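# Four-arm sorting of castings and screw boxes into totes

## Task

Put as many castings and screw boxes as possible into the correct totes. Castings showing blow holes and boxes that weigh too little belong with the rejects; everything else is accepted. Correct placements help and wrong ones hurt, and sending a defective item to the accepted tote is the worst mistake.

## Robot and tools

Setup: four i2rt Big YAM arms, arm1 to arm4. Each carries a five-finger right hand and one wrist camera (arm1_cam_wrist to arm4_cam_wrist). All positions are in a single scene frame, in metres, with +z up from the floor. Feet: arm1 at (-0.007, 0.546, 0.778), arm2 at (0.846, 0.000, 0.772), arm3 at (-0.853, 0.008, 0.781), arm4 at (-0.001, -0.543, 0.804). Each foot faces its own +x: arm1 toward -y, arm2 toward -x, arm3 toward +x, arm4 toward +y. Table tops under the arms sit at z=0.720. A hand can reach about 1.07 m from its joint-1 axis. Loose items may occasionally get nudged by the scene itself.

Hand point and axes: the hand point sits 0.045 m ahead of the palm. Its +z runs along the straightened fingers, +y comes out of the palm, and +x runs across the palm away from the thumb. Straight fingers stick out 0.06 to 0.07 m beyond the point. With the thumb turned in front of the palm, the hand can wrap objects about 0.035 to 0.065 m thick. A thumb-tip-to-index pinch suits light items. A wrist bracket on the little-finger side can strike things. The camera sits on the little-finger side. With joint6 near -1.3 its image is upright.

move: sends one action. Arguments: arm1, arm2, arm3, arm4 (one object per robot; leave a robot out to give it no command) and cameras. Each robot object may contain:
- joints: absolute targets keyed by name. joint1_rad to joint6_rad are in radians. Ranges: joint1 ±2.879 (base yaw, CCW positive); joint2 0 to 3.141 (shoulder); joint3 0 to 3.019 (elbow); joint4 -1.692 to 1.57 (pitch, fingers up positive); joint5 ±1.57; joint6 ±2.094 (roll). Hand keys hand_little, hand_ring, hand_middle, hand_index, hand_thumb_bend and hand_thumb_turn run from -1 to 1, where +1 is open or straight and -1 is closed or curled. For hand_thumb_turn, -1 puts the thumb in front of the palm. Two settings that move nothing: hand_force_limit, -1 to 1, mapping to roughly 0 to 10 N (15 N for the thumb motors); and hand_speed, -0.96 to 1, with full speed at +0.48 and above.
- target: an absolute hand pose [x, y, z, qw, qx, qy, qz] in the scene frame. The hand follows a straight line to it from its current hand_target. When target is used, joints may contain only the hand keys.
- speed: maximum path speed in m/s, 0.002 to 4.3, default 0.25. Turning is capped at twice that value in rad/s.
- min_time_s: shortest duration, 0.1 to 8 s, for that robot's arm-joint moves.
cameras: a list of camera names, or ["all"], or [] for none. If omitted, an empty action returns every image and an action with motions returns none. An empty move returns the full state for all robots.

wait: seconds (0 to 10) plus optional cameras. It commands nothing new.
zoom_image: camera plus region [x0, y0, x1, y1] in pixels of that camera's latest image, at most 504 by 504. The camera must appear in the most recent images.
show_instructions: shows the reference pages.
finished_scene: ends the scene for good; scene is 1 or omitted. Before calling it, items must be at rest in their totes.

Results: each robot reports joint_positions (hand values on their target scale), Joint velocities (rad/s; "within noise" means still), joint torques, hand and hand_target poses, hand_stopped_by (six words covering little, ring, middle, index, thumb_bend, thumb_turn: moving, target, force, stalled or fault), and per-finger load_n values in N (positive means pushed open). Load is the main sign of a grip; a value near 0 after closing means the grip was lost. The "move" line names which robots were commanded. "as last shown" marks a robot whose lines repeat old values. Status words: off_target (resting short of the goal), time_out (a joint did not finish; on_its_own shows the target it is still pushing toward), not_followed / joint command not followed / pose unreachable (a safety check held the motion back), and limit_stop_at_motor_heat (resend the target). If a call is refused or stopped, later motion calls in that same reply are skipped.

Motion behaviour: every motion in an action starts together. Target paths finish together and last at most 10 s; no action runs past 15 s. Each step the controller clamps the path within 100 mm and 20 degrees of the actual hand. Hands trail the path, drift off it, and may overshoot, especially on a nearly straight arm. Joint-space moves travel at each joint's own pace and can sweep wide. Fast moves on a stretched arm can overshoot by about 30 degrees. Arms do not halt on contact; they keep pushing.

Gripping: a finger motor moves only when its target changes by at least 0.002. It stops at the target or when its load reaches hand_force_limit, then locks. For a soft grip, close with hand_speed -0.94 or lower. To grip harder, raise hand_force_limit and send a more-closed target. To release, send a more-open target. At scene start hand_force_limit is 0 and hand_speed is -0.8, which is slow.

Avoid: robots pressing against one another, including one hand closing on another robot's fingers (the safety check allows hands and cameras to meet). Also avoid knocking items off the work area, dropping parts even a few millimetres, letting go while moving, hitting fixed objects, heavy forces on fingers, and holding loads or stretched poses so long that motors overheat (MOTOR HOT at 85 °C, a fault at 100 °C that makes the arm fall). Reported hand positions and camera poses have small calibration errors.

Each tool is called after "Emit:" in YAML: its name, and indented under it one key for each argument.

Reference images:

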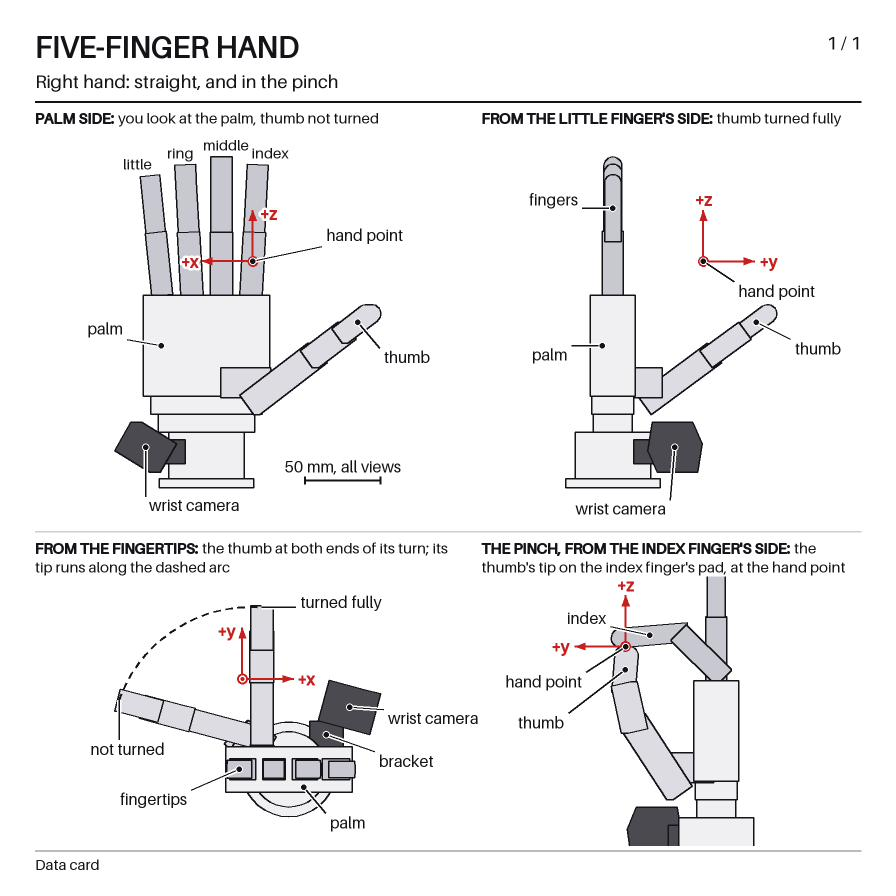

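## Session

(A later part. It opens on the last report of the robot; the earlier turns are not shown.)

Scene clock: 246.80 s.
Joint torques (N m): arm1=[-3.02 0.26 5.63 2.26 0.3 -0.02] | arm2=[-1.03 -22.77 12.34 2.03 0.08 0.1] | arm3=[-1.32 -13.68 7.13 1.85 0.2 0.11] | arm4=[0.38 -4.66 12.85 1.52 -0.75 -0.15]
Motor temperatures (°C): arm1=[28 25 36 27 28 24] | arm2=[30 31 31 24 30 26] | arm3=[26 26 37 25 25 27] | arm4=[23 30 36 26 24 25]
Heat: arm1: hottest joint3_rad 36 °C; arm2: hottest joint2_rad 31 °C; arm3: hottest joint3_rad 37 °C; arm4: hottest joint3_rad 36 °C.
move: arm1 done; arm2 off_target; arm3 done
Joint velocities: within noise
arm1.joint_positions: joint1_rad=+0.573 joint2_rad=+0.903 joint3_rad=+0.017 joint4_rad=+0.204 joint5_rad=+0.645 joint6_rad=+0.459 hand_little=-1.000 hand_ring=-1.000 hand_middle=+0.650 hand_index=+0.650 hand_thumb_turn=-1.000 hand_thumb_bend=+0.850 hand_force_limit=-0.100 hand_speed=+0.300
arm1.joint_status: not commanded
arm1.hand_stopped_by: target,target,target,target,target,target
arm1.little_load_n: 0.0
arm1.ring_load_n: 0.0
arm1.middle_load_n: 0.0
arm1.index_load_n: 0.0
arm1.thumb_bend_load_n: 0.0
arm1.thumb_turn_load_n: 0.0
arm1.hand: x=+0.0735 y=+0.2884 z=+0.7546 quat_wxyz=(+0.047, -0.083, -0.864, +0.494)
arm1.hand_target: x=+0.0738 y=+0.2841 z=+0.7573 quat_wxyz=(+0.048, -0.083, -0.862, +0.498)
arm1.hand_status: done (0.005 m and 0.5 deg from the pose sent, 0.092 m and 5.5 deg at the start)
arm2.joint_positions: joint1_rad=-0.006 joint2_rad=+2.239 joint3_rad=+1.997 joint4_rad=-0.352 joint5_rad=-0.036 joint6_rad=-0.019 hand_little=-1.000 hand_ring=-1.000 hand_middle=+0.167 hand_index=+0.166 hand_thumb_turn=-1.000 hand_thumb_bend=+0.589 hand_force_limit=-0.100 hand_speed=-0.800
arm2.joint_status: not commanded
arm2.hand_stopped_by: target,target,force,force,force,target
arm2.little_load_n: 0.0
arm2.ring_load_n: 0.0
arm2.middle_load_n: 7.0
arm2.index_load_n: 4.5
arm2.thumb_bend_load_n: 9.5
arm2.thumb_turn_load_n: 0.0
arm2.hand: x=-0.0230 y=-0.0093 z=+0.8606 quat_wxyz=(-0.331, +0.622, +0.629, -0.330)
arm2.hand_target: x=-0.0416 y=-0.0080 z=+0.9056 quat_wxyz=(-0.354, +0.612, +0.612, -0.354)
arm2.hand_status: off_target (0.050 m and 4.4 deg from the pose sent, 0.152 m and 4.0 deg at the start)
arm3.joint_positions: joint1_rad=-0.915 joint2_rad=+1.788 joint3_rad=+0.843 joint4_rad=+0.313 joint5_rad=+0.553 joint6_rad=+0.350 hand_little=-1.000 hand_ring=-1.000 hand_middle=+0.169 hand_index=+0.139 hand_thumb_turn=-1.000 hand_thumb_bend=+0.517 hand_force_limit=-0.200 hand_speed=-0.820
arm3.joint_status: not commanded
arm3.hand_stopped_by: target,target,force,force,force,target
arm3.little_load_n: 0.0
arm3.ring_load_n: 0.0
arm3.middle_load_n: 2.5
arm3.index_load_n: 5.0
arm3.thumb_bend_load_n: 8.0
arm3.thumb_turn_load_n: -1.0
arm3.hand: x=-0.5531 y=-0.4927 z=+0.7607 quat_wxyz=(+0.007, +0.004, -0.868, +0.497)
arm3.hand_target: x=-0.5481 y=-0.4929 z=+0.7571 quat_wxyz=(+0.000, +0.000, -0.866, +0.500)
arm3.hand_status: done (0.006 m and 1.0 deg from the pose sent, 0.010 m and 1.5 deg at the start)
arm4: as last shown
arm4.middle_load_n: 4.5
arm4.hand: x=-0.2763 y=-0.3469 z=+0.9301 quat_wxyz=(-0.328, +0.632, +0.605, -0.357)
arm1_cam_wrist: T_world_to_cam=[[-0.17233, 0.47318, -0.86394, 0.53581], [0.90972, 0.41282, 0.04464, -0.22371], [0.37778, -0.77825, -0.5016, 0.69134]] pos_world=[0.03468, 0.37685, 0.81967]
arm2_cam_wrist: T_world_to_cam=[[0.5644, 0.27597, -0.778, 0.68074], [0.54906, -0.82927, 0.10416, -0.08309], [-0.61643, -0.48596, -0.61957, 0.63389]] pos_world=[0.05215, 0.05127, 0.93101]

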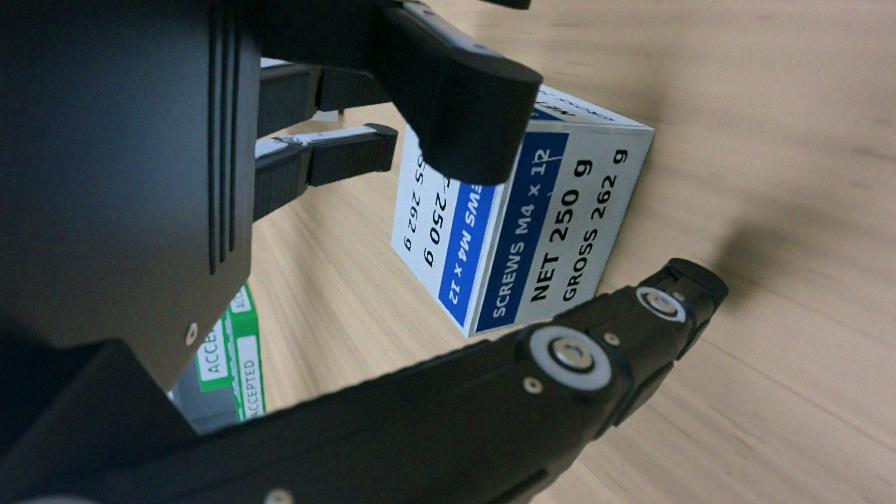

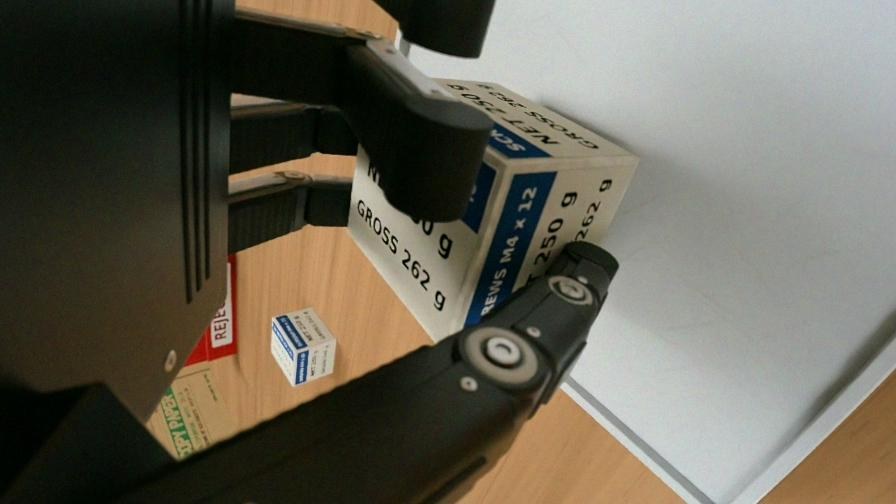

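Emit:
move:
  arm3: {"joints":{"hand_index":0.35,"hand_middle":0.35,"hand_thumb_bend":0.78,"hand_speed":-0.5}}
  arm1: {"joints":{"hand_index":0.0,"hand_middle":0.0,"hand_thumb_bend":0.2,"hand_speed":-0.8,"hand_force_limit":-0.1}}
  arm2: {"target":[0.012,-0.006,0.888,0.3536,-0.6124,-0.6124,0.3536],"speed":0.15}
  cameras: ["arm2_cam_wrist","arm3_cam_wrist"]

Scene clock: 250.23 s.
Joint torques (N m): arm1=[-2.9 0.5 5.64 2.25 0.36 -0.04] | arm2=[-1.44 -23.77 7.98 2.96 -0.06 0.06] | arm3=[-1.61 -13.98 7.46 1.7 0.19 0.09] | arm4=[0.32 -4.66 12.85 1.55 -0.75 -0.15]
Motor temperatures (°C): arm1=[28 25 36 27 28 24] | arm2=[30 32 32 24 30 26] | arm3=[26 26 37 25 25 27] | arm4=[23 30 37 26 24 25]
Heat: arm1: hottest joint3_rad 36 °C; arm2: hottest joint2_rad 32 °C; arm3: hottest joint3_rad 37 °C; arm4: hottest joint3_rad 37 °C.
move: arm1 off_target; arm2 off_target; arm3 done
Joint velocities: within noise
arm1.joint_positions: joint1_rad=+0.571 joint2_rad=+0.903 joint3_rad=+0.017 joint4_rad=+0.205 joint5_rad=+0.644 joint6_rad=+0.458 hand_little=-1.000 hand_ring=-1.000 hand_middle=+0.117 hand_index=+0.100 hand_thumb_turn=-1.000 hand_thumb_bend=+0.572 hand_force_limit=-0.100 hand_speed=-0.800
arm1.joint_status: hand_middle off_target (ended at +0.117, target +0.000); hand_index off_target (ended at +0.100, target +0.000); hand_thumb_bend off_target (ended at +0.572, target +0.200); the others done
arm1.hand_stopped_by: target,target,force,force,force,target
arm1.little_load_n: 0.5
arm1.ring_load_n: 0.0
arm1.middle_load_n: 6.5
arm1.index_load_n: 5.0
arm1.thumb_bend_load_n: 7.5
arm1.thumb_turn_load_n: 0.0
arm1.hand: x=+0.0735 y=+0.2882 z=+0.7546 quat_wxyz=(+0.047, -0.083, -0.864, +0.494)
arm1.hand_target: x=+0.0736 y=+0.2842 z=+0.7572 quat_wxyz=(+0.048, -0.083, -0.862, +0.498)
arm1.hand_status: not commanded
arm2.joint_positions: joint1_rad=-0.006 joint2_rad=+2.125 joint3_rad=+1.756 joint4_rad=-0.221 joint5_rad=-0.037 joint6_rad=-0.018 hand_little=-1.000 hand_ring=-1.000 hand_middle=+0.167 hand_index=+0.166 hand_thumb_turn=-1.000 hand_thumb_bend=+0.590 hand_force_limit=-0.100 hand_speed=-0.800
arm2.joint_status: not commanded
arm2.hand_stopped_by: target,target,force,force,force,target
arm2.little_load_n: 0.0
arm2.ring_load_n: 0.0
arm2.middle_load_n: 7.5
arm2.index_load_n: 4.0
arm2.thumb_bend_load_n: 9.5
arm2.thumb_turn_load_n: 0.0
arm2.hand: x=+0.0219 y=-0.0108 z=+0.8461 quat_wxyz=(-0.331, +0.621, +0.628, -0.331)
arm2.hand_target: x=+0.0130 y=-0.0060 z=+0.8878 quat_wxyz=(-0.353, +0.612, +0.613, -0.353)
arm2.hand_status: off_target (0.043 m and 4.2 deg from the pose sent, 0.044 m and 4.4 deg at the start)
arm3.joint_positions: joint1_rad=-0.915 joint2_rad=+1.790 joint3_rad=+0.839 joint4_rad=+0.319 joint5_rad=+0.552 joint6_rad=+0.350 hand_little=-1.000 hand_ring=-1.000 hand_middle=+0.350 hand_index=+0.350 hand_thumb_turn=-1.000 hand_thumb_bend=+0.780 hand_force_limit=-0.200 hand_speed=-0.500
arm3.joint_status: all done
arm3.hand_stopped_by: target,target,target,target,target,target
arm3.little_load_n: 0.0
arm3.ring_load_n: 0.0
arm3.middle_load_n: 0.0
arm3.index_load_n: 0.0
arm3.thumb_bend_load_n: 0.0
arm3.thumb_turn_load_n: 0.0
arm3.hand: x=-0.5534 y=-0.4915 z=+0.7591 quat_wxyz=(+0.006, +0.004, -0.868, +0.496)
arm3.hand_target: x=-0.5480 y=-0.4930 z=+0.7572 quat_wxyz=(+0.000, +0.000, -0.866, +0.500)
arm3.hand_status: not commanded
arm4: as last shown
arm4.middle_load_n: 5.0
arm4.index_load_n: 5.0
arm2_cam_wrist: T_world_to_cam=[[0.56208, 0.27497, -0.78004, 0.6463], [0.54938, -0.82913, 0.1036, -0.107], [-0.61826, -0.48677, -0.61709, 0.64979]] pos_world=[0.09726, 0.04987, 0.9162]
arm3_cam_wrist: T_world_to_cam=[[-0.21801, 0.46604, -0.85748, 0.76287], [0.8233, 0.55963, 0.09484, 0.65292], [0.52407, -0.68529, -0.5057, 0.45482]] pos_world=[-0.6096, -0.40924, 0.82223]

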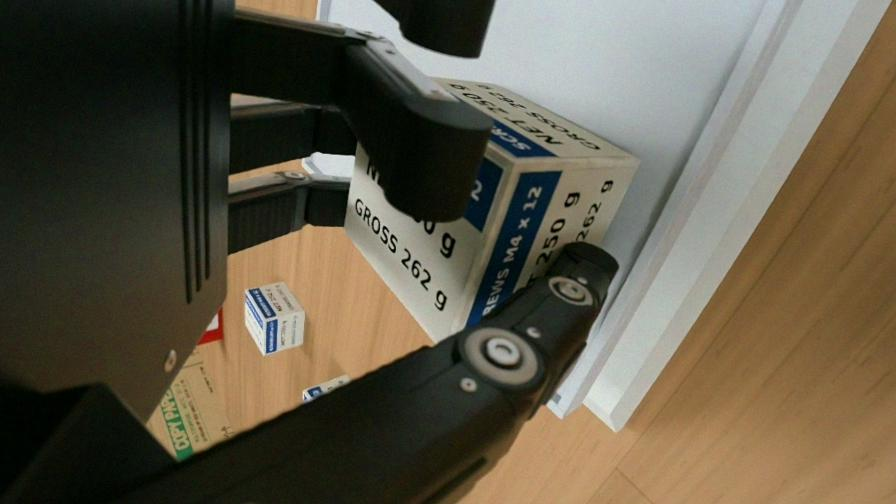

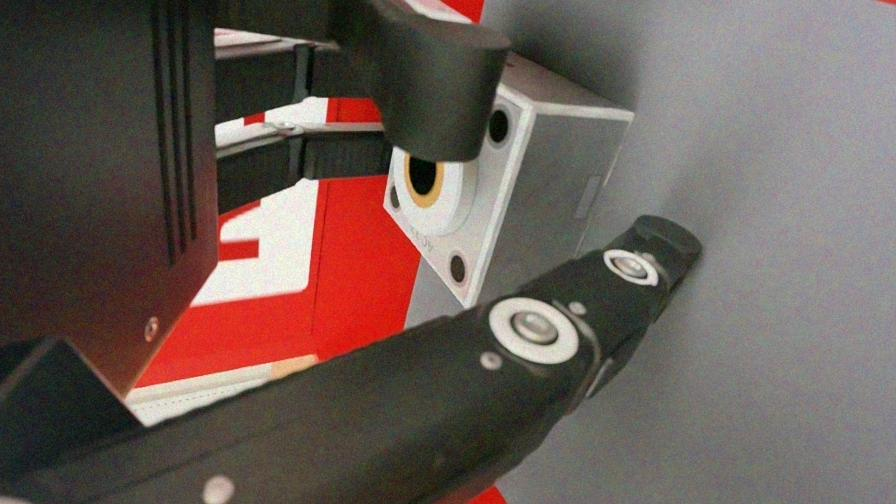

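Emit:
move:
  arm3: {"target":[-0.545,-0.45,0.90,0,0,0.866,-0.5],"speed":0.35}
  arm1: {"target":[-0.03,0.235,0.95,0,0,-0.866,0.5],"speed":0.35}
  arm2: {"target":[0.022,-0.006,0.876,0.3536,-0.6124,-0.6124,0.3536],"speed":0.1}
  cameras: ["arm2_cam_wrist","arm3_cam_wrist"]

Scene clock: 252.17 s.
Joint torques (N m): arm1=[-3.02 -0.15 12.22 2.14 -0.3 0.02] | arm2=[-1.44 -22.83 7.51 2.69 -0.06 0.06] | arm3=[-0.62 -12.69 13.07 0.25 0.32 0.13] | arm4=[0.38 -4.78 12.9 1.54 -0.75 -0.15]
Motor temperatures (°C): arm1=[28 25 36 27 28 24] | arm2=[30 32 32 24 30 26] | arm3=[26 26 37 25 25 27] | arm4=[23 30 37 26 24 25]
Heat: arm1: hottest joint3_rad 36 °C; arm2: hottest joint2_rad 32 °C; arm3: hottest joint3_rad 37 °C; arm4: hottest joint3_rad 37 °C.
move: arm1 off_target; arm2 off_target; arm3 off_target
Joint velocities: within noise
arm1.joint_positions: joint1_rad=-0.303 joint2_rad=+0.552 joint3_rad=+0.419 joint4_rad=-0.476 joint5_rad=-0.257 joint6_rad=-0.147 hand_little=-1.000 hand_ring=-1.000 hand_middle=+0.117 hand_index=+0.100 hand_thumb_turn=-1.000 hand_thumb_bend=+0.572 hand_force_limit=-0.100 hand_speed=-0.800
arm1.joint_status: not commanded
arm1.hand_stopped_by: target,target,force,force,force,target
arm1.little_load_n: 0.0
arm1.ring_load_n: 0.0
arm1.middle_load_n: 5.5
arm1.index_load_n: 5.5
arm1.thumb_bend_load_n: 8.5
arm1.thumb_turn_load_n: 0.0
arm1.hand: x=-0.0235 y=+0.2503 z=+0.9145 quat_wxyz=(-0.009, -0.005, -0.882, +0.471)
arm1.hand_target: x=-0.0295 y=+0.2364 z=+0.9499 quat_wxyz=(+0.000, +0.000, -0.866, +0.500)
arm1.hand_status: off_target (0.039 m and 4.0 deg from the pose sent, 0.227 m and 10.9 deg at the start; pose on its path clipped on 8 of 53 steps)
arm2.joint_positions: joint1_rad=-0.006 joint2_rad=+2.104 joint3_rad=+1.705 joint4_rad=-0.173 joint5_rad=-0.037 joint6_rad=-0.018 hand_little=-1.000 hand_ring=-1.000 hand_middle=+0.167 hand_index=+0.166 hand_thumb_turn=-1.000 hand_thumb_bend=+0.590 hand_force_limit=-0.100 hand_speed=-0.800
arm2.joint_status: not commanded
arm2.hand_stopped_by: target,target,force,force,force,target
arm2.little_load_n: 0.0
arm2.ring_load_n: 0.0
arm2.middle_load_n: 8.0
arm2.index_load_n: 4.0
arm2.thumb_bend_load_n: 9.5
arm2.thumb_turn_load_n: 0.0
arm2.hand: x=+0.0284 y=-0.0110 z=+0.8448 quat_wxyz=(-0.337, +0.618, +0.625, -0.337)
arm2.hand_target: x=+0.0224 y=-0.0060 z=+0.8759 quat_wxyz=(-0.354, +0.612, +0.613, -0.354)
arm2.hand_status: off_target (0.032 m and 3.1 deg from the pose sent, 0.030 m and 4.2 deg at the start)
arm3.joint_positions: joint1_rad=-0.850 joint2_rad=+1.438 joint3_rad=+0.836 joint4_rad=-0.086 joint5_rad=+0.605 joint6_rad=+0.396 hand_little=-1.000 hand_ring=-1.000 hand_middle=+0.350 hand_index=+0.350 hand_thumb_turn=-1.000 hand_thumb_bend=+0.780 hand_force_limit=-0.200 hand_speed=-0.500
arm3.joint_status: not commanded
arm3.hand_stopped_by: target,target,target,target,target,target
arm3.little_load_n: 0.0
arm3.ring_load_n: 0.0
arm3.middle_load_n: 0.0
arm3.index_load_n: 0.0
arm3.thumb_bend_load_n: 0.0
arm3.thumb_turn_load_n: 0.0
arm3.hand: x=-0.5607 y=-0.4390 z=+0.8765 quat_wxyz=(+0.016, +0.009, -0.874, +0.486)
arm3.hand_target: x=-0.5456 y=-0.4490 z=+0.9004 quat_wxyz=(+0.000, +0.000, -0.866, +0.500)
arm3.hand_status: off_target (0.030 m and 2.7 deg from the pose sent, 0.147 m and 1.0 deg at the start)
arm4: as last shown
arm4.middle_load_n: 4.5
arm4.index_load_n: 4.5
arm2_cam_wrist: T_world_to_cam=[[0.54663, 0.27556, -0.79074, 0.65117], [0.55172, -0.82888, 0.09255, -0.10128], [-0.62992, -0.48685, -0.60512, 0.64301]] pos_world=[0.10498, 0.04967, 0.91338]
arm3_cam_wrist: T_world_to_cam=[[-0.23519, 0.48572, -0.84188, 0.82284], [0.8256, 0.55692, 0.09067, 0.62221], [0.5129, -0.67373, -0.53199, 0.57592]] pos_world=[-0.61557, -0.35817, 0.9427]

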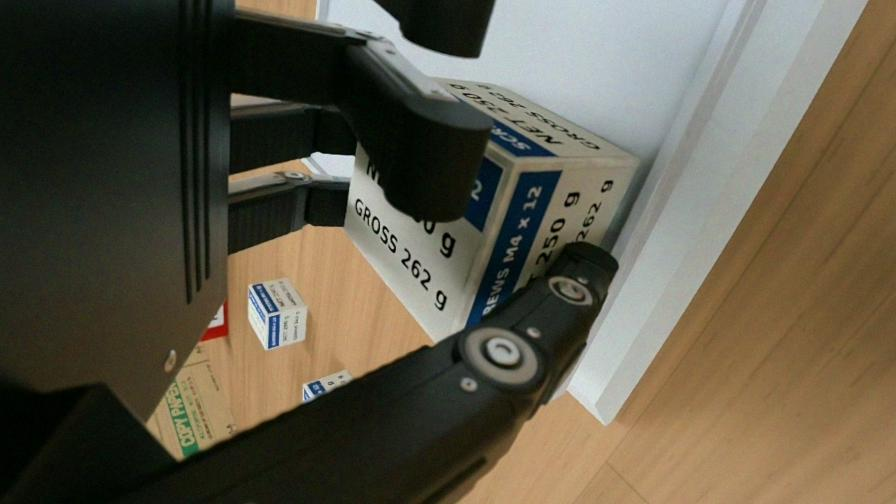

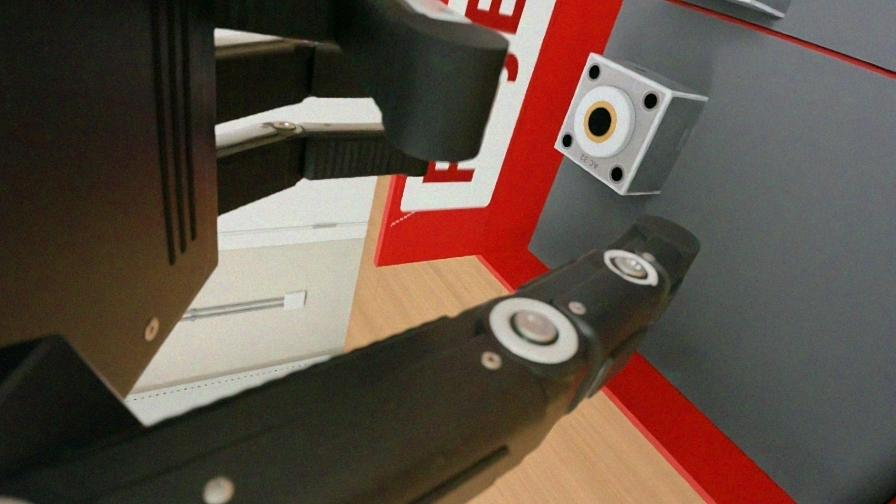

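Emit:
move:
  arm3: {"target":[-0.556,0.034,0.845,0.3536,-0.6124,0.6124,-0.3536],"speed":0.5,"joints":{"hand_index":0.6,"hand_middle":0.6,"hand_thumb_bend":0.75,"hand_speed":0.3}}
  arm4: {"target":[-0.625,-0.434,0.90,0.3536,-0.6124,-0.6124,0.3536],"speed":0.4}
  arm2: {"joints":{"hand_index":0.42,"hand_middle":0.42,"hand_thumb_bend":0.88,"hand_speed":-0.3}}
  cameras: ["arm2_cam_wrist","arm3_cam_wrist","arm4_cam_wrist"]

Scene clock: 254.97 s.
Joint torques (N m): arm1=[-3.02 -0.09 12.22 2.03 -0.32 0.01] | arm2=[-1.38 -21.77 7.61 2.56 -0.04 0.06] | arm3=[-0.97 -1.61 10.15 0.69 -0.01 0.05] | arm4=[0.32 -13.33 11.89 3.37 -0.09 0.03]
Motor temperatures (°C): arm1=[28 25 37 27 28 24] | arm2=[30 32 32 24 30 26] | arm3=[26 26 37 25 25 27] | arm4=[23 30 38 26 24 25]
Heat: arm1: hottest joint3_rad 37 °C; arm2: hottest joint2_rad 32 °C; arm3: hottest joint3_rad 37 °C; arm4: hottest joint3_rad 38 °C.
move: arm2 done; arm3 done; arm4 off_target
Joint velocities: within noise
arm1: as last shown
arm1.hand: x=-0.0235 y=+0.2504 z=+0.9144 quat_wxyz=(-0.009, -0.005, -0.882, +0.471)
arm1.hand_target: x=-0.0295 y=+0.2365 z=+0.9498 quat_wxyz=(+0.000, +0.000, -0.866, +0.500)
arm2.joint_positions: joint1_rad=-0.006 joint2_rad=+2.091 joint3_rad=+1.705 joint4_rad=-0.170 joint5_rad=-0.037 joint6_rad=-0.018 hand_little=-1.000 hand_ring=-1.000 hand_middle=+0.420 hand_index=+0.420 hand_thumb_turn=-1.000 hand_thumb_bend=+0.880 hand_force_limit=-0.100 hand_speed=-0.300
arm2.joint_status: all done
arm2.hand_stopped_by: target,target,target,target,target,target
arm2.little_load_n: 0.0
arm2.ring_load_n: 0.0
arm2.middle_load_n: 0.0
arm2.index_load_n: 0.0
arm2.thumb_bend_load_n: 0.0
arm2.thumb_turn_load_n: 0.0
arm2.hand: x=+0.0272 y=-0.0112 z=+0.8555 quat_wxyz=(-0.342, +0.615, +0.623, -0.342)
arm2.hand_target: x=+0.0224 y=-0.0060 z=+0.8758 quat_wxyz=(-0.353, +0.612, +0.613, -0.353)
arm2.hand_status: not commanded
arm3.joint_positions: joint1_rad=-0.016 joint2_rad=+0.580 joint3_rad=+0.193 joint4_rad=-0.128 joint5_rad=-0.017 joint6_rad=-0.019 hand_little=-1.000 hand_ring=-1.000 hand_middle=+0.600 hand_index=+0.600 hand_thumb_turn=-1.000 hand_thumb_bend=+0.750 hand_force_limit=-0.200 hand_speed=+0.300
arm3.joint_status: all done
arm3.hand_stopped_by: target,target,target,target,target,target
arm3.little_load_n: 0.0
arm3.ring_load_n: 0.0
arm3.middle_load_n: 0.0
arm3.index_load_n: -0.5
arm3.thumb_bend_load_n: 0.0
arm3.thumb_turn_load_n: 0.0
arm3.hand: x=-0.5535 y=+0.0317 z=+0.8471 quat_wxyz=(-0.354, +0.610, -0.612, +0.358)
arm3.hand_target: x=-0.5559 y=+0.0340 z=+0.8450 quat_wxyz=(-0.354, +0.612, -0.612, +0.353)
arm3.hand_status: done (0.004 m and 0.5 deg from the pose sent, 0.474 m and 90.1 deg at the start)
arm4.joint_positions: joint1_rad=+1.289 joint2_rad=+1.678 joint3_rad=+0.998 joint4_rad=+0.024 joint5_rad=-0.238 joint6_rad=-0.159 hand_little=-1.000 hand_ring=-1.000 hand_middle=+0.082 hand_index=+0.062 hand_thumb_turn=-1.000 hand_thumb_bend=+0.592 hand_force_limit=-0.100 hand_speed=-0.800
arm4.joint_status: not commanded
arm4.hand_stopped_by: target,target,force,force,force,target
arm4.little_load_n: 0.0
arm4.ring_load_n: 0.0
arm4.middle_load_n: 5.0
arm4.index_load_n: 5.0
arm4.thumb_bend_load_n: 11.0
arm4.thumb_turn_load_n: 0.0
arm4.hand: x=-0.5874 y=-0.4414 z=+0.8557 quat_wxyz=(-0.312, +0.633, +0.628, -0.328)
arm4.hand_target: x=-0.6209 y=-0.4348 z=+0.9019 quat_wxyz=(-0.353, +0.612, +0.612, -0.354)
arm4.hand_status: off_target (0.059 m and 6.4 deg from the pose sent, 0.361 m and 3.9 deg at the start)
arm2_cam_wrist: T_world_to_cam=[[0.53405, 0.27606, -0.79912, 0.66779], [0.55355, -0.8286, 0.08369, -0.0943], [-0.63904, -0.48705, -0.59532, 0.64052]] pos_world=[0.10489, 0.04947, 0.92285]
arm3_cam_wrist: T_world_to_cam=[[-0.45272, -0.20524, -0.86771, 0.49454], [-0.55762, 0.82454, 0.0959, -0.42176], [0.69578, 0.52727, -0.48773, 0.89929]] pos_world=[-0.63699, -0.02491, 0.90817]
arm4_cam_wrist: T_world_to_cam=[[0.56438, 0.2391, -0.79013, 1.11648], [0.54845, -0.82397, 0.14241, -0.16057], [-0.61699, -0.51372, -0.59616, 0.03362]] pos_world=[-0.52131, -0.38198, 0.92508]

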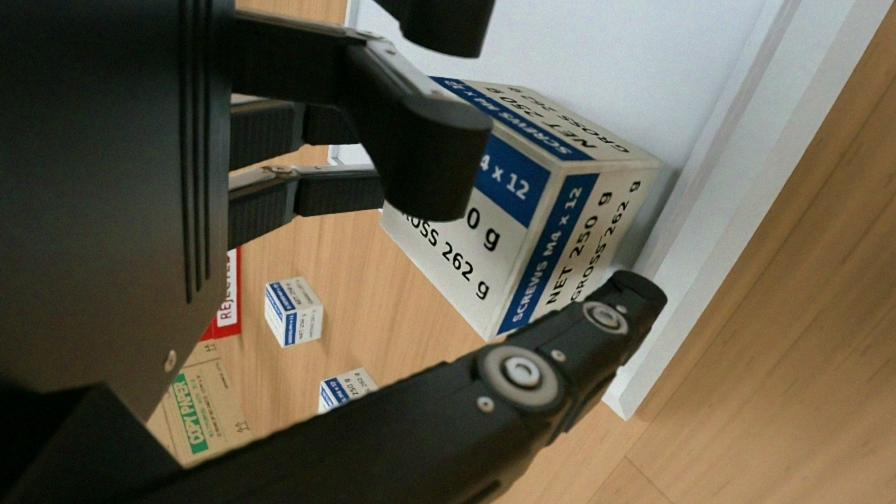

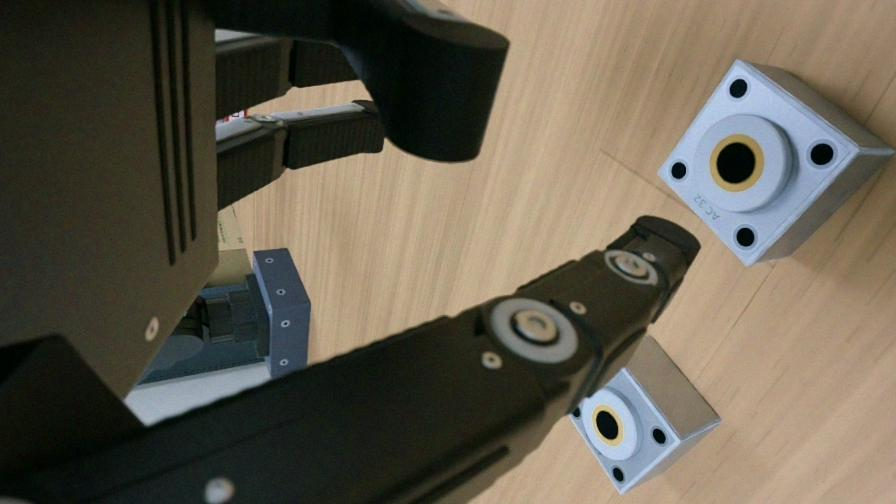

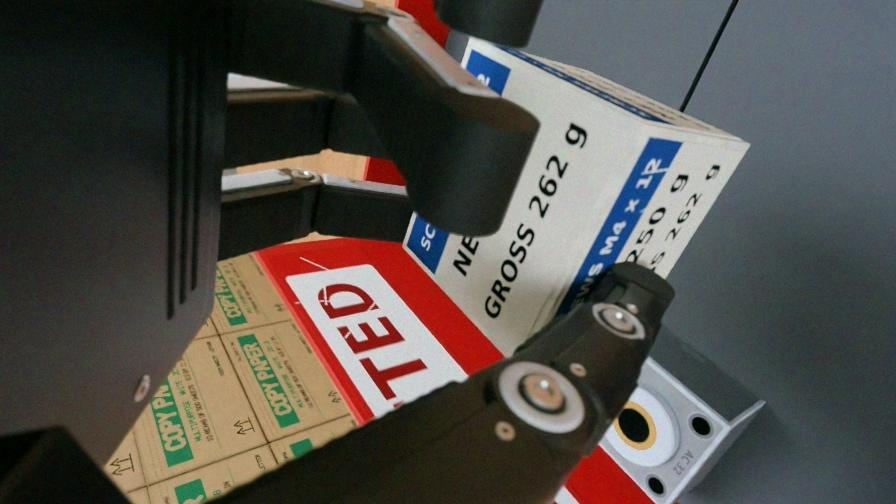

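Emit:
move:
  arm3: {"target":[-0.5542,0.0315,0.745,0.3079,-0.5332,0.6825,-0.3941],"speed":0.2}
  arm4: {"target":[-0.642,-0.434,0.805,0.3536,-0.6124,-0.6124,0.3536],"speed":0.2}
  arm2: {"target":[0.025,-0.004,0.975,0.3536,-0.6124,-0.6124,0.3536],"speed":0.25}
  cameras: ["arm2_cam_wrist","arm3_cam_wrist","arm4_cam_wrist"]

Scene clock: 257.83 s.
Joint torques (N m): arm1=[-3.02 -0.15 12.22 2.04 -0.32 0.01] | arm2=[-1.49 -19.9 10.59 1.66 -0.05 0.04] | arm3=[-0.56 -3.49 4.79 1.77 0.16 0.08] | arm4=[1.03 -14.39 9.28 3.45 -0.08 0]
Motor temperatures (°C): arm1=[28 25 39 27 28 24] | arm2=[30 32 32 24 30 26] | arm3=[26 26 36 25 25 27] | arm4=[23 30 38 26 24 25]
Heat: arm1: hottest joint3_rad 39 °C; arm2: hottest joint2_rad 32 °C; arm3: hottest joint3_rad 36 °C; arm4: hottest joint3_rad 38 °C.
move: arm2 off_target; arm3 done; arm4 off_target
Joint velocities: within noise
arm1: as last shown
arm1.ring_load_n: 0.5
arm1.index_load_n: 5.0
arm2.joint_positions: joint1_rad=-0.010 joint2_rad=+1.993 joint3_rad=+1.808 joint4_rad=-0.366 joint5_rad=-0.041 joint6_rad=-0.018 hand_little=-1.000 hand_ring=-1.000 hand_middle=+0.420 hand_index=+0.420 hand_thumb_turn=-1.000 hand_thumb_bend=+0.880 hand_force_limit=-0.100 hand_speed=-0.300
arm2.joint_status: not commanded
arm2.hand_stopped_by: target,target,target,target,target,target
arm2.little_load_n: 0.0
arm2.ring_load_n: 0.0
arm2.middle_load_n: 0.0
arm2.index_load_n: -0.5
arm2.thumb_bend_load_n: 0.0
arm2.thumb_turn_load_n: 0.0
arm2.hand: x=+0.0344 y=-0.0104 z=+0.9523 quat_wxyz=(-0.343, +0.615, +0.622, -0.343)
arm2.hand_target: x=+0.0259 y=-0.0039 z=+0.9750 quat_wxyz=(-0.354, +0.612, +0.612, -0.354)
arm2.hand_status: off_target (0.025 m and 2.0 deg from the pose sent, 0.120 m and 2.2 deg at the start)
arm3.joint_positions: joint1_rad=+0.177 joint2_rad=+1.233 joint3_rad=+0.032 joint4_rad=+0.633 joint5_rad=+0.362 joint6_rad=+0.204 hand_little=-1.000 hand_ring=-1.000 hand_middle=+0.600 hand_index=+0.600 hand_thumb_turn=-1.000 hand_thumb_bend=+0.750 hand_force_limit=-0.200 hand_speed=+0.300
arm3.joint_status: not commanded
arm3.hand_stopped_by: target,target,target,target,target,target
arm3.little_load_n: 0.0
arm3.ring_load_n: 0.0
arm3.middle_load_n: -0.5
arm3.index_load_n: 0.0
arm3.thumb_bend_load_n: 0.0
arm3.thumb_turn_load_n: 0.0
arm3.hand: x=-0.5543 y=+0.0279 z=+0.7452 quat_wxyz=(-0.302, +0.535, -0.683, +0.396)
arm3.hand_target: x=-0.5542 y=+0.0315 z=+0.7451 quat_wxyz=(-0.308, +0.533, -0.683, +0.394)
arm3.hand_status: done (0.004 m and 0.7 deg from the pose sent, 0.102 m and 13.8 deg at the start)
arm4.joint_positions: joint1_rad=+1.290 joint2_rad=+1.884 joint3_rad=+0.998 joint4_rad=+0.251 joint5_rad=-0.232 joint6_rad=-0.152 hand_little=-1.000 hand_ring=-1.000 hand_middle=+0.082 hand_index=+0.062 hand_thumb_turn=-1.000 hand_thumb_bend=+0.592 hand_force_limit=-0.100 hand_speed=-0.800
arm4.joint_status: not commanded
arm4.hand_stopped_by: target,target,force,force,force,target
arm4.little_load_n: 0.0
arm4.ring_load_n: 0.0
arm4.middle_load_n: 4.5
arm4.index_load_n: 4.5
arm4.thumb_bend_load_n: 10.5
arm4.thumb_turn_load_n: 0.0
arm4.hand: x=-0.6093 y=-0.4355 z=+0.7739 quat_wxyz=(-0.321, +0.632, +0.623, -0.331)
arm4.hand_target: x=-0.6396 y=-0.4348 z=+0.8064 quat_wxyz=(-0.353, +0.612, +0.612, -0.354)
arm4.hand_status: off_target (0.045 m and 5.2 deg from the pose sent, 0.075 m and 6.4 deg at the start)
arm2_cam_wrist: T_world_to_cam=[[0.53132, 0.27443, -0.80149, 0.74343], [0.55369, -0.82854, 0.08336, -0.1054], [-0.64119, -0.48807, -0.59216, 0.70015]] pos_world=[0.11229, 0.05038, 1.01925]
arm3_cam_wrist: T_world_to_cam=[[-0.50188, -0.0938, -0.85984, 0.36873], [-0.34058, 0.93522, 0.09677, -0.2928], [0.79506, 0.34141, -0.50132, 0.92244]] pos_world=[-0.64805, -0.00652, 0.80781]
arm4_cam_wrist: T_world_to_cam=[[0.55051, 0.23836, -0.80008, 1.06161], [0.5443, -0.82915, 0.1275, -0.12517], [-0.63299, -0.50567, -0.58619, -0.0396]] pos_world=[-0.54136, -0.37685, 0.84212]

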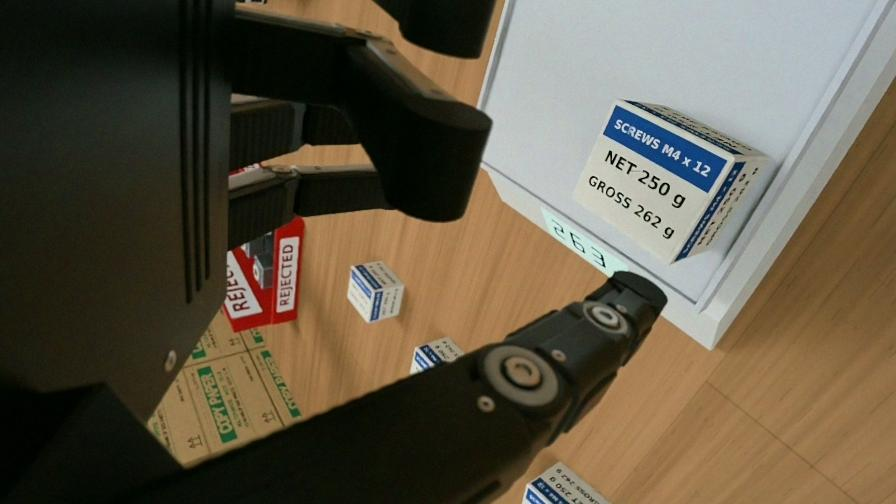

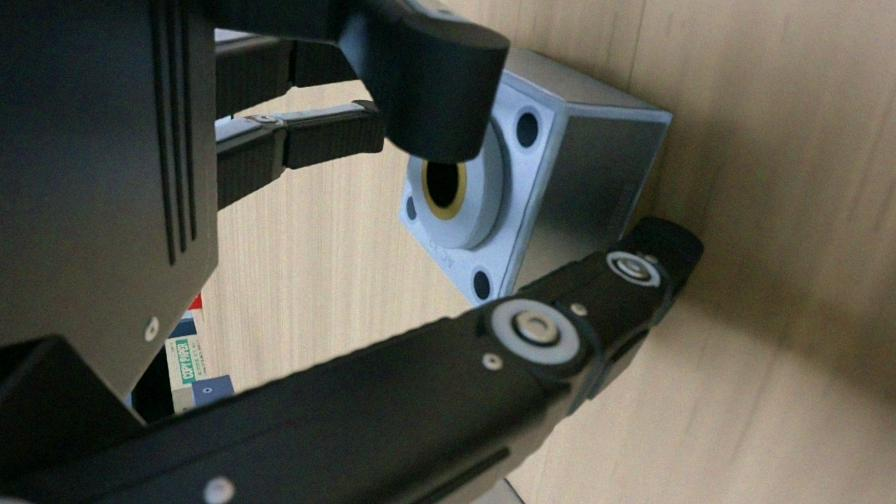

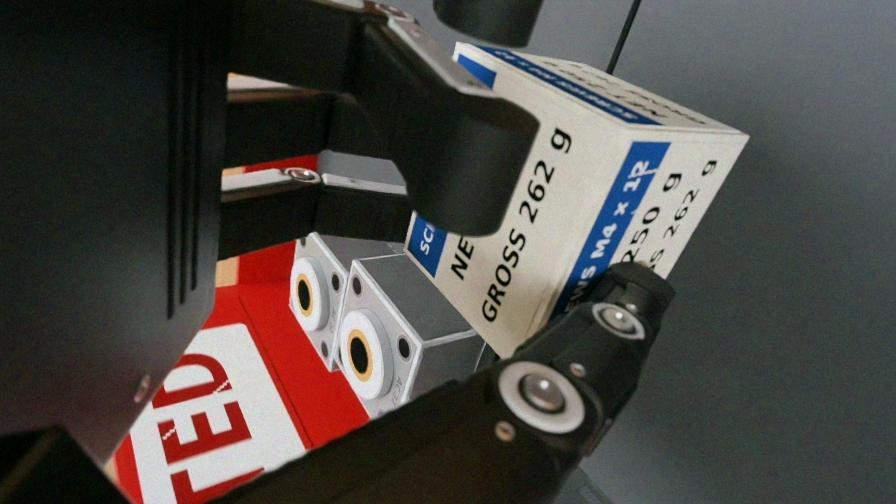

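Emit:
zoom_image:
  camera: "arm2_cam_wrist"
  region: [520, 190, 660, 300]

Emit:
zoom_image:
  camera: "arm3_cam_wrist"
  region: [480, 20, 700, 280]

Scaled by 3.600 from the camera's image (finer frame: 1280x720).

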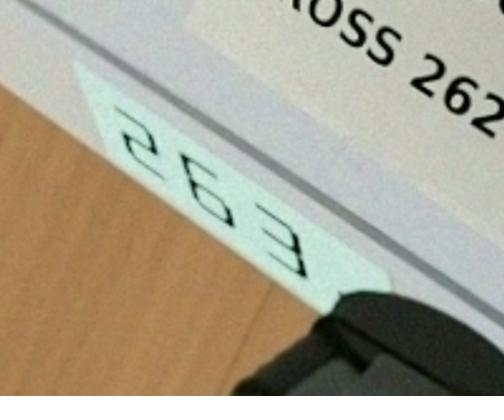

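Scaled by 1.938 from the camera's image (finer frame: 1280x720).

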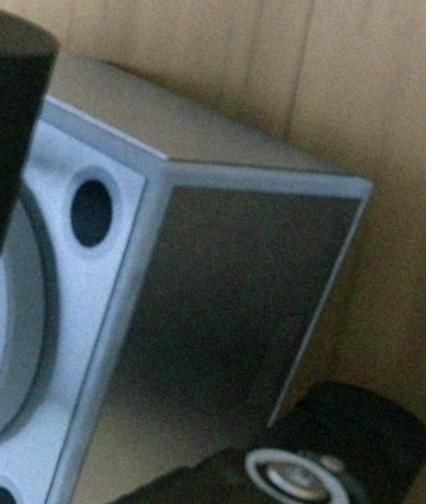

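Emit:
move:
  arm3: {"joints":{"hand_index":0.0,"hand_middle":0.0,"hand_thumb_bend":0.2,"hand_speed":-0.82,"hand_force_limit":-0.2}}
  arm4: {"target":[-0.640,-0.434,0.787,0.3536,-0.6124,-0.6124,0.3536],"speed":0.12}
  arm2: {"target":[0.023,-0.006,0.866,0.3536,-0.6124,-0.6124,0.3536],"speed":0.2,"joints":{"hand_index":0.65,"hand_middle":0.65,"hand_speed":0.3}}
  cameras: ["arm2_cam_wrist","arm4_cam_wrist"]

Scene clock: 260.60 s.
Joint torques (N m): arm1=[-2.96 -0.09 12.22 2.03 -0.32 0.01] | arm2=[-1.2 -20.25 8.03 2.58 0.13 0.06] | arm3=[-1.14 -3.96 4.85 1.77 0.11 0.08] | arm4=[0.79 -12.75 8.47 3.28 -0.09 -0.05]
Motor temperatures (°C): arm1=[28 25 39 27 28 24] | arm2=[30 32 32 24 30 26] | arm3=[26 26 36 25 25 27] | arm4=[23 30 38 26 24 25]
Heat: arm1: hottest joint3_rad 39 °C; arm2: hottest joint2_rad 32 °C; arm3: hottest joint3_rad 36 °C; arm4: hottest joint3_rad 38 °C.
move: arm2 off_target; arm3 off_target; arm4 off_target
Joint velocities: within noise
arm1: as last shown
arm1.ring_load_n: 0.0
arm1.index_load_n: 5.5
arm2.joint_positions: joint1_rad=-0.010 joint2_rad=+2.083 joint3_rad=+1.684 joint4_rad=-0.147 joint5_rad=-0.041 joint6_rad=-0.018 hand_little=-1.000 hand_ring=-1.000 hand_middle=+0.650 hand_index=+0.650 hand_thumb_turn=-1.000 hand_thumb_bend=+0.880 hand_force_limit=-0.100 hand_speed=+0.300
arm2.joint_status: all done
arm2.hand_stopped_by: target,target,target,target,target,target
arm2.little_load_n: 0.0
arm2.ring_load_n: 0.0
arm2.middle_load_n: 0.0
arm2.index_load_n: 0.0
arm2.thumb_bend_load_n: 0.0
arm2.thumb_turn_load_n: 0.0
arm2.hand: x=+0.0295 y=-0.0092 z=+0.8555 quat_wxyz=(-0.345, +0.613, +0.621, -0.345)
arm2.hand_target: x=+0.0233 y=-0.0059 z=+0.8662 quat_wxyz=(-0.354, +0.612, +0.612, -0.354)
arm2.hand_status: off_target (0.013 m and 1.7 deg from the pose sent, 0.087 m and 2.0 deg at the start)
arm3.joint_positions: joint1_rad=+0.177 joint2_rad=+1.234 joint3_rad=+0.032 joint4_rad=+0.634 joint5_rad=+0.363 joint6_rad=+0.205 hand_little=-1.000 hand_ring=-1.000 hand_middle=+0.171 hand_index=+0.137 hand_thumb_turn=-1.000 hand_thumb_bend=+0.516 hand_force_limit=-0.200 hand_speed=-0.820
arm3.joint_status: hand_middle off_target (ended at +0.171, target +0.000); hand_index off_target (ended at +0.137, target +0.000); hand_thumb_bend off_target (ended at +0.516, target +0.200); the others done
arm3.hand_stopped_by: target,target,force,force,force,target
arm3.little_load_n: 0.0
arm3.ring_load_n: 0.0
arm3.middle_load_n: 3.5
arm3.index_load_n: 6.0
arm3.thumb_bend_load_n: 7.5
arm3.thumb_turn_load_n: -0.5
arm3.hand: x=-0.5544 y=+0.0279 z=+0.7450 quat_wxyz=(-0.302, +0.535, -0.683, +0.396)
arm3.hand_target: x=-0.5542 y=+0.0315 z=+0.7451 quat_wxyz=(-0.308, +0.533, -0.682, +0.394)
arm3.hand_status: not commanded
arm4.joint_positions: joint1_rad=+1.290 joint2_rad=+1.899 joint3_rad=+0.998 joint4_rad=+0.305 joint5_rad=-0.232 joint6_rad=-0.147 hand_little=-1.000 hand_ring=-1.000 hand_middle=+0.082 hand_index=+0.062 hand_thumb_turn=-1.000 hand_thumb_bend=+0.592 hand_force_limit=-0.100 hand_speed=-0.800
arm4.joint_status: not commanded
arm4.hand_stopped_by: target,target,force,force,force,target
arm4.little_load_n: 0.0
arm4.ring_load_n: 0.0
arm4.middle_load_n: 4.5
arm4.index_load_n: 5.0
arm4.thumb_bend_load_n: 10.0
arm4.thumb_turn_load_n: 0.0
arm4.hand: x=-0.6173 y=-0.4335 z=+0.7739 quat_wxyz=(-0.335, +0.626, +0.617, -0.340)
arm4.hand_target: x=-0.6389 y=-0.4345 z=+0.7878 quat_wxyz=(-0.353, +0.612, +0.612, -0.354)
arm4.hand_status: off_target (0.026 m and 3.1 deg from the pose sent, 0.033 m and 5.2 deg at the start)
arm2_cam_wrist: T_world_to_cam=[[0.52545, 0.27472, -0.80525, 0.67153], [0.55439, -0.82849, 0.0791, -0.09001], [-0.64542, -0.48799, -0.58763, 0.63657]] pos_world=[0.1079, 0.05158, 0.92193]
arm4_cam_wrist: T_world_to_cam=[[0.52191, 0.24187, -0.81799, 1.06336], [0.54593, -0.83154, 0.10245, -0.09986], [-0.65542, -0.50004, -0.56603, -0.0706]] pos_world=[-0.54673, -0.37553, 0.84009]

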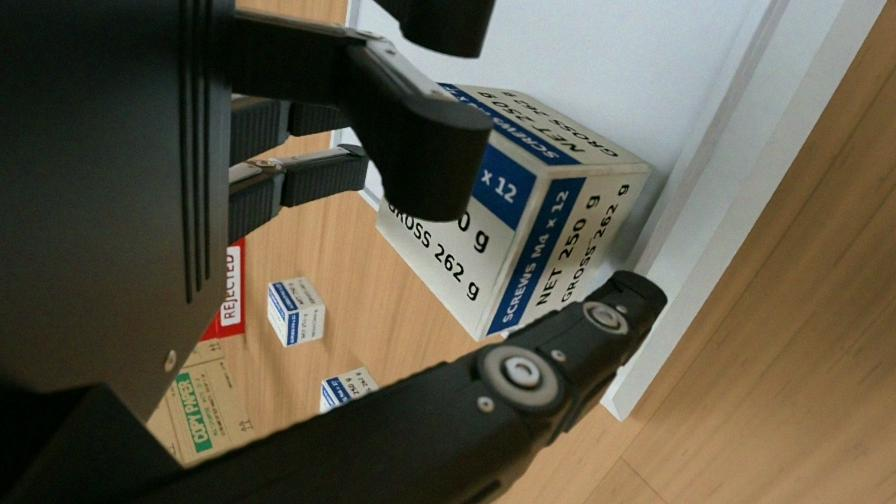

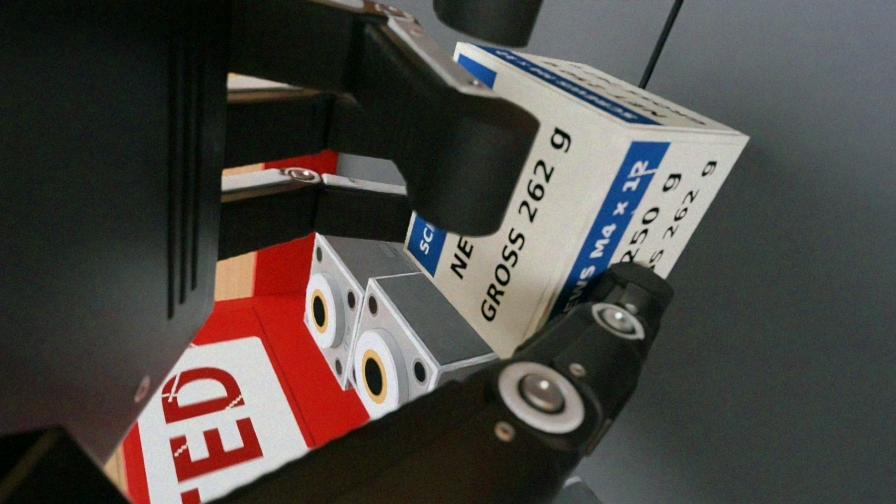

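Emit:
move:
  arm3: {"target":[-0.505,0.03,0.90,0.3536,-0.6124,0.6124,-0.3536],"speed":0.3}
  arm4: {"joints":{"hand_index":0.36,"hand_middle":0.38,"hand_thumb_bend":0.86,"hand_speed":-0.35}}
  arm2: {"target":[0.024,-0.006,0.852,0.3536,-0.6124,-0.6124,0.3536],"speed":0.2,"joints":{"hand_index":0.0,"hand_middle":0.0,"hand_thumb_bend":0.2,"hand_speed":-0.8,"hand_force_limit":-0.1}}
  cameras: ["arm2_cam_wrist","arm4_cam_wrist"]

Scene clock: 263.40 s.
Joint torques (N m): arm1=[-3.02 -0.09 12.21 2.03 -0.32 0.01] | arm2=[-1.26 -19.14 7.31 2.63 0.13 0.06] | arm3=[-2.96 -2.9 14.93 0.91 -0.21 -0.11] | arm4=[0.79 -13.33 8.42 3.15 -0.09 -0.05]
Motor temperatures (°C): arm1=[28 25 40 27 28 24] | arm2=[30 33 32 24 30 26] | arm3=[26 26 36 25 25 27] | arm4=[23 30 38 26 24 25]
Heat: arm1: hottest joint3_rad 40 °C; arm2: hottest joint2_rad 33 °C; arm3: hottest joint3_rad 36 °C; arm4: hottest joint3_rad 38 °C.
move: arm2 off_target; arm3 off_target; arm4 done
Joint velocities: within noise
arm1: as last shown
arm1.index_load_n: 5.0
arm2.joint_positions: joint1_rad=-0.010 joint2_rad=+2.083 joint3_rad=+1.676 joint4_rad=-0.117 joint5_rad=-0.041 joint6_rad=-0.017 hand_little=-1.000 hand_ring=-1.000 hand_middle=+0.154 hand_index=+0.136 hand_thumb_turn=-1.000 hand_thumb_bend=+0.619 hand_force_limit=-0.100 hand_speed=-0.800
arm2.joint_status: hand_middle off_target (ended at +0.154, target +0.000); hand_index off_target (ended at +0.136, target +0.000); hand_thumb_bend off_target (ended at +0.619, target +0.200); the others done
arm2.hand_stopped_by: target,target,force,force,force,target
arm2.little_load_n: 0.0
arm2.ring_load_n: 0.0
arm2.middle_load_n: 5.0
arm2.index_load_n: 7.5
arm2.thumb_bend_load_n: 9.0
arm2.thumb_turn_load_n: -0.5
arm2.hand: x=+0.0267 y=-0.0092 z=+0.8568 quat_wxyz=(-0.352, +0.610, +0.617, -0.352)
arm2.hand_target: x=+0.0241 y=-0.0059 z=+0.8521 quat_wxyz=(-0.354, +0.612, +0.612, -0.354)
arm2.hand_status: done (0.006 m and 0.7 deg from the pose sent, 0.007 m and 1.7 deg at the start)
arm3.joint_positions: joint1_rad=-0.010 joint2_rad=+0.728 joint3_rad=+0.336 joint4_rad=-0.174 joint5_rad=-0.022 joint6_rad=-0.010 hand_little=-1.000 hand_ring=-1.000 hand_middle=+0.171 hand_index=+0.137 hand_thumb_turn=-1.000 hand_thumb_bend=+0.516 hand_force_limit=-0.200 hand_speed=-0.820
arm3.joint_status: not commanded
arm3.hand_stopped_by: target,target,force,force,force,target
arm3.little_load_n: 0.0
arm3.ring_load_n: 0.0
arm3.middle_load_n: 3.0
arm3.index_load_n: 6.0
arm3.thumb_bend_load_n: 8.0
arm3.thumb_turn_load_n: -0.5
arm3.hand: x=-0.5222 y=+0.0344 z=+0.8733 quat_wxyz=(-0.343, +0.620, -0.621, +0.337)
arm3.hand_target: x=-0.5063 y=+0.0301 z=+0.9000 quat_wxyz=(-0.353, +0.612, -0.612, +0.354)
arm3.hand_status: off_target (0.032 m and 2.6 deg from the pose sent, 0.163 m and 14.3 deg at the start)
arm4.joint_positions: joint1_rad=+1.290 joint2_rad=+1.907 joint3_rad=+0.998 joint4_rad=+0.309 joint5_rad=-0.232 joint6_rad=-0.147 hand_little=-1.000 hand_ring=-1.000 hand_middle=+0.380 hand_index=+0.360 hand_thumb_turn=-1.000 hand_thumb_bend=+0.860 hand_force_limit=-0.100 hand_speed=-0.350
arm4.joint_status: all done
arm4.hand_stopped_by: target,target,target,target,target,target
arm4.little_load_n: 0.0
arm4.ring_load_n: 0.0
arm4.middle_load_n: 0.0
arm4.index_load_n: 0.0
arm4.thumb_bend_load_n: 0.5
arm4.thumb_turn_load_n: 0.0
arm4.hand: x=-0.6170 y=-0.4336 z=+0.7702 quat_wxyz=(-0.334, +0.626, +0.617, -0.339)
arm4.hand_target: x=-0.6389 y=-0.4345 z=+0.7878 quat_wxyz=(-0.353, +0.612, +0.612, -0.354)
arm4.hand_status: not commanded
arm2_cam_wrist: T_world_to_cam=[[0.50818, 0.27471, -0.81626, 0.68386], [0.55578, -0.82861, 0.06715, -0.07826], [-0.65792, -0.48779, -0.57377, 0.62402]] pos_world=[0.10652, 0.05167, 0.9215]
arm4_cam_wrist: T_world_to_cam=[[0.52425, 0.24118, -0.8167, 1.06032], [0.54563, -0.83146, 0.10471, -0.10166], [-0.6538, -0.50051, -0.56749, -0.0707]] pos_world=[-0.54663, -0.37563, 0.83649]

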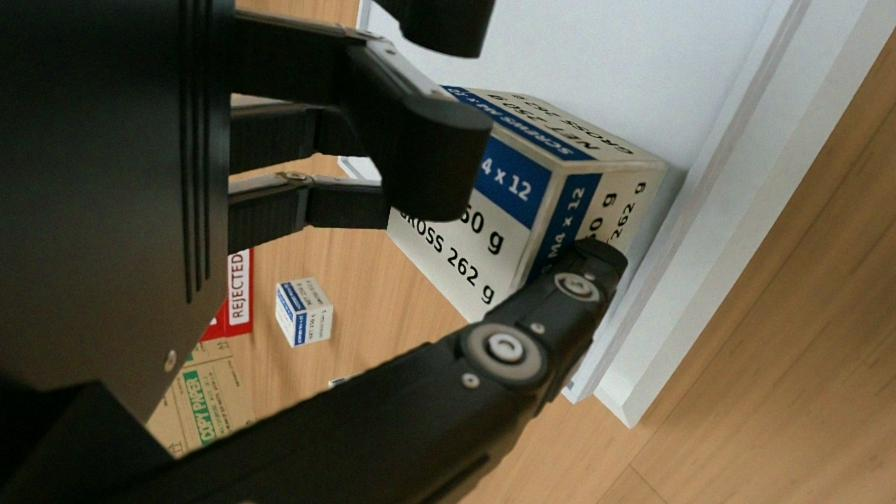

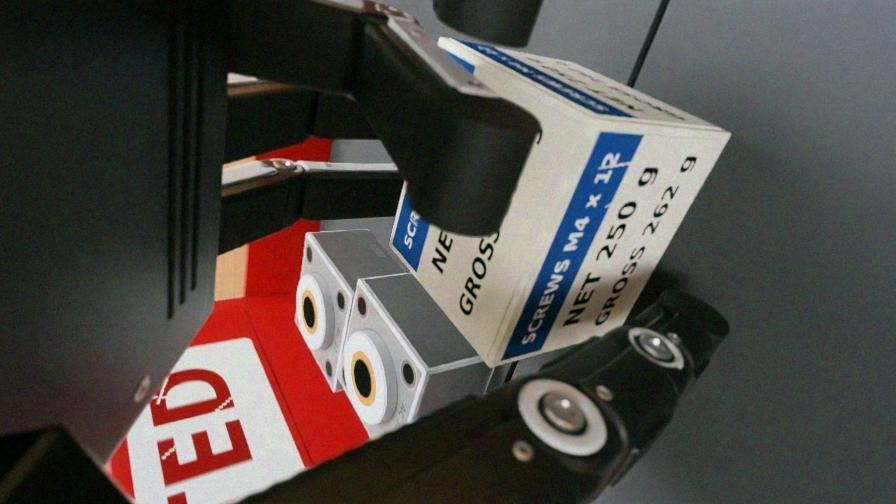

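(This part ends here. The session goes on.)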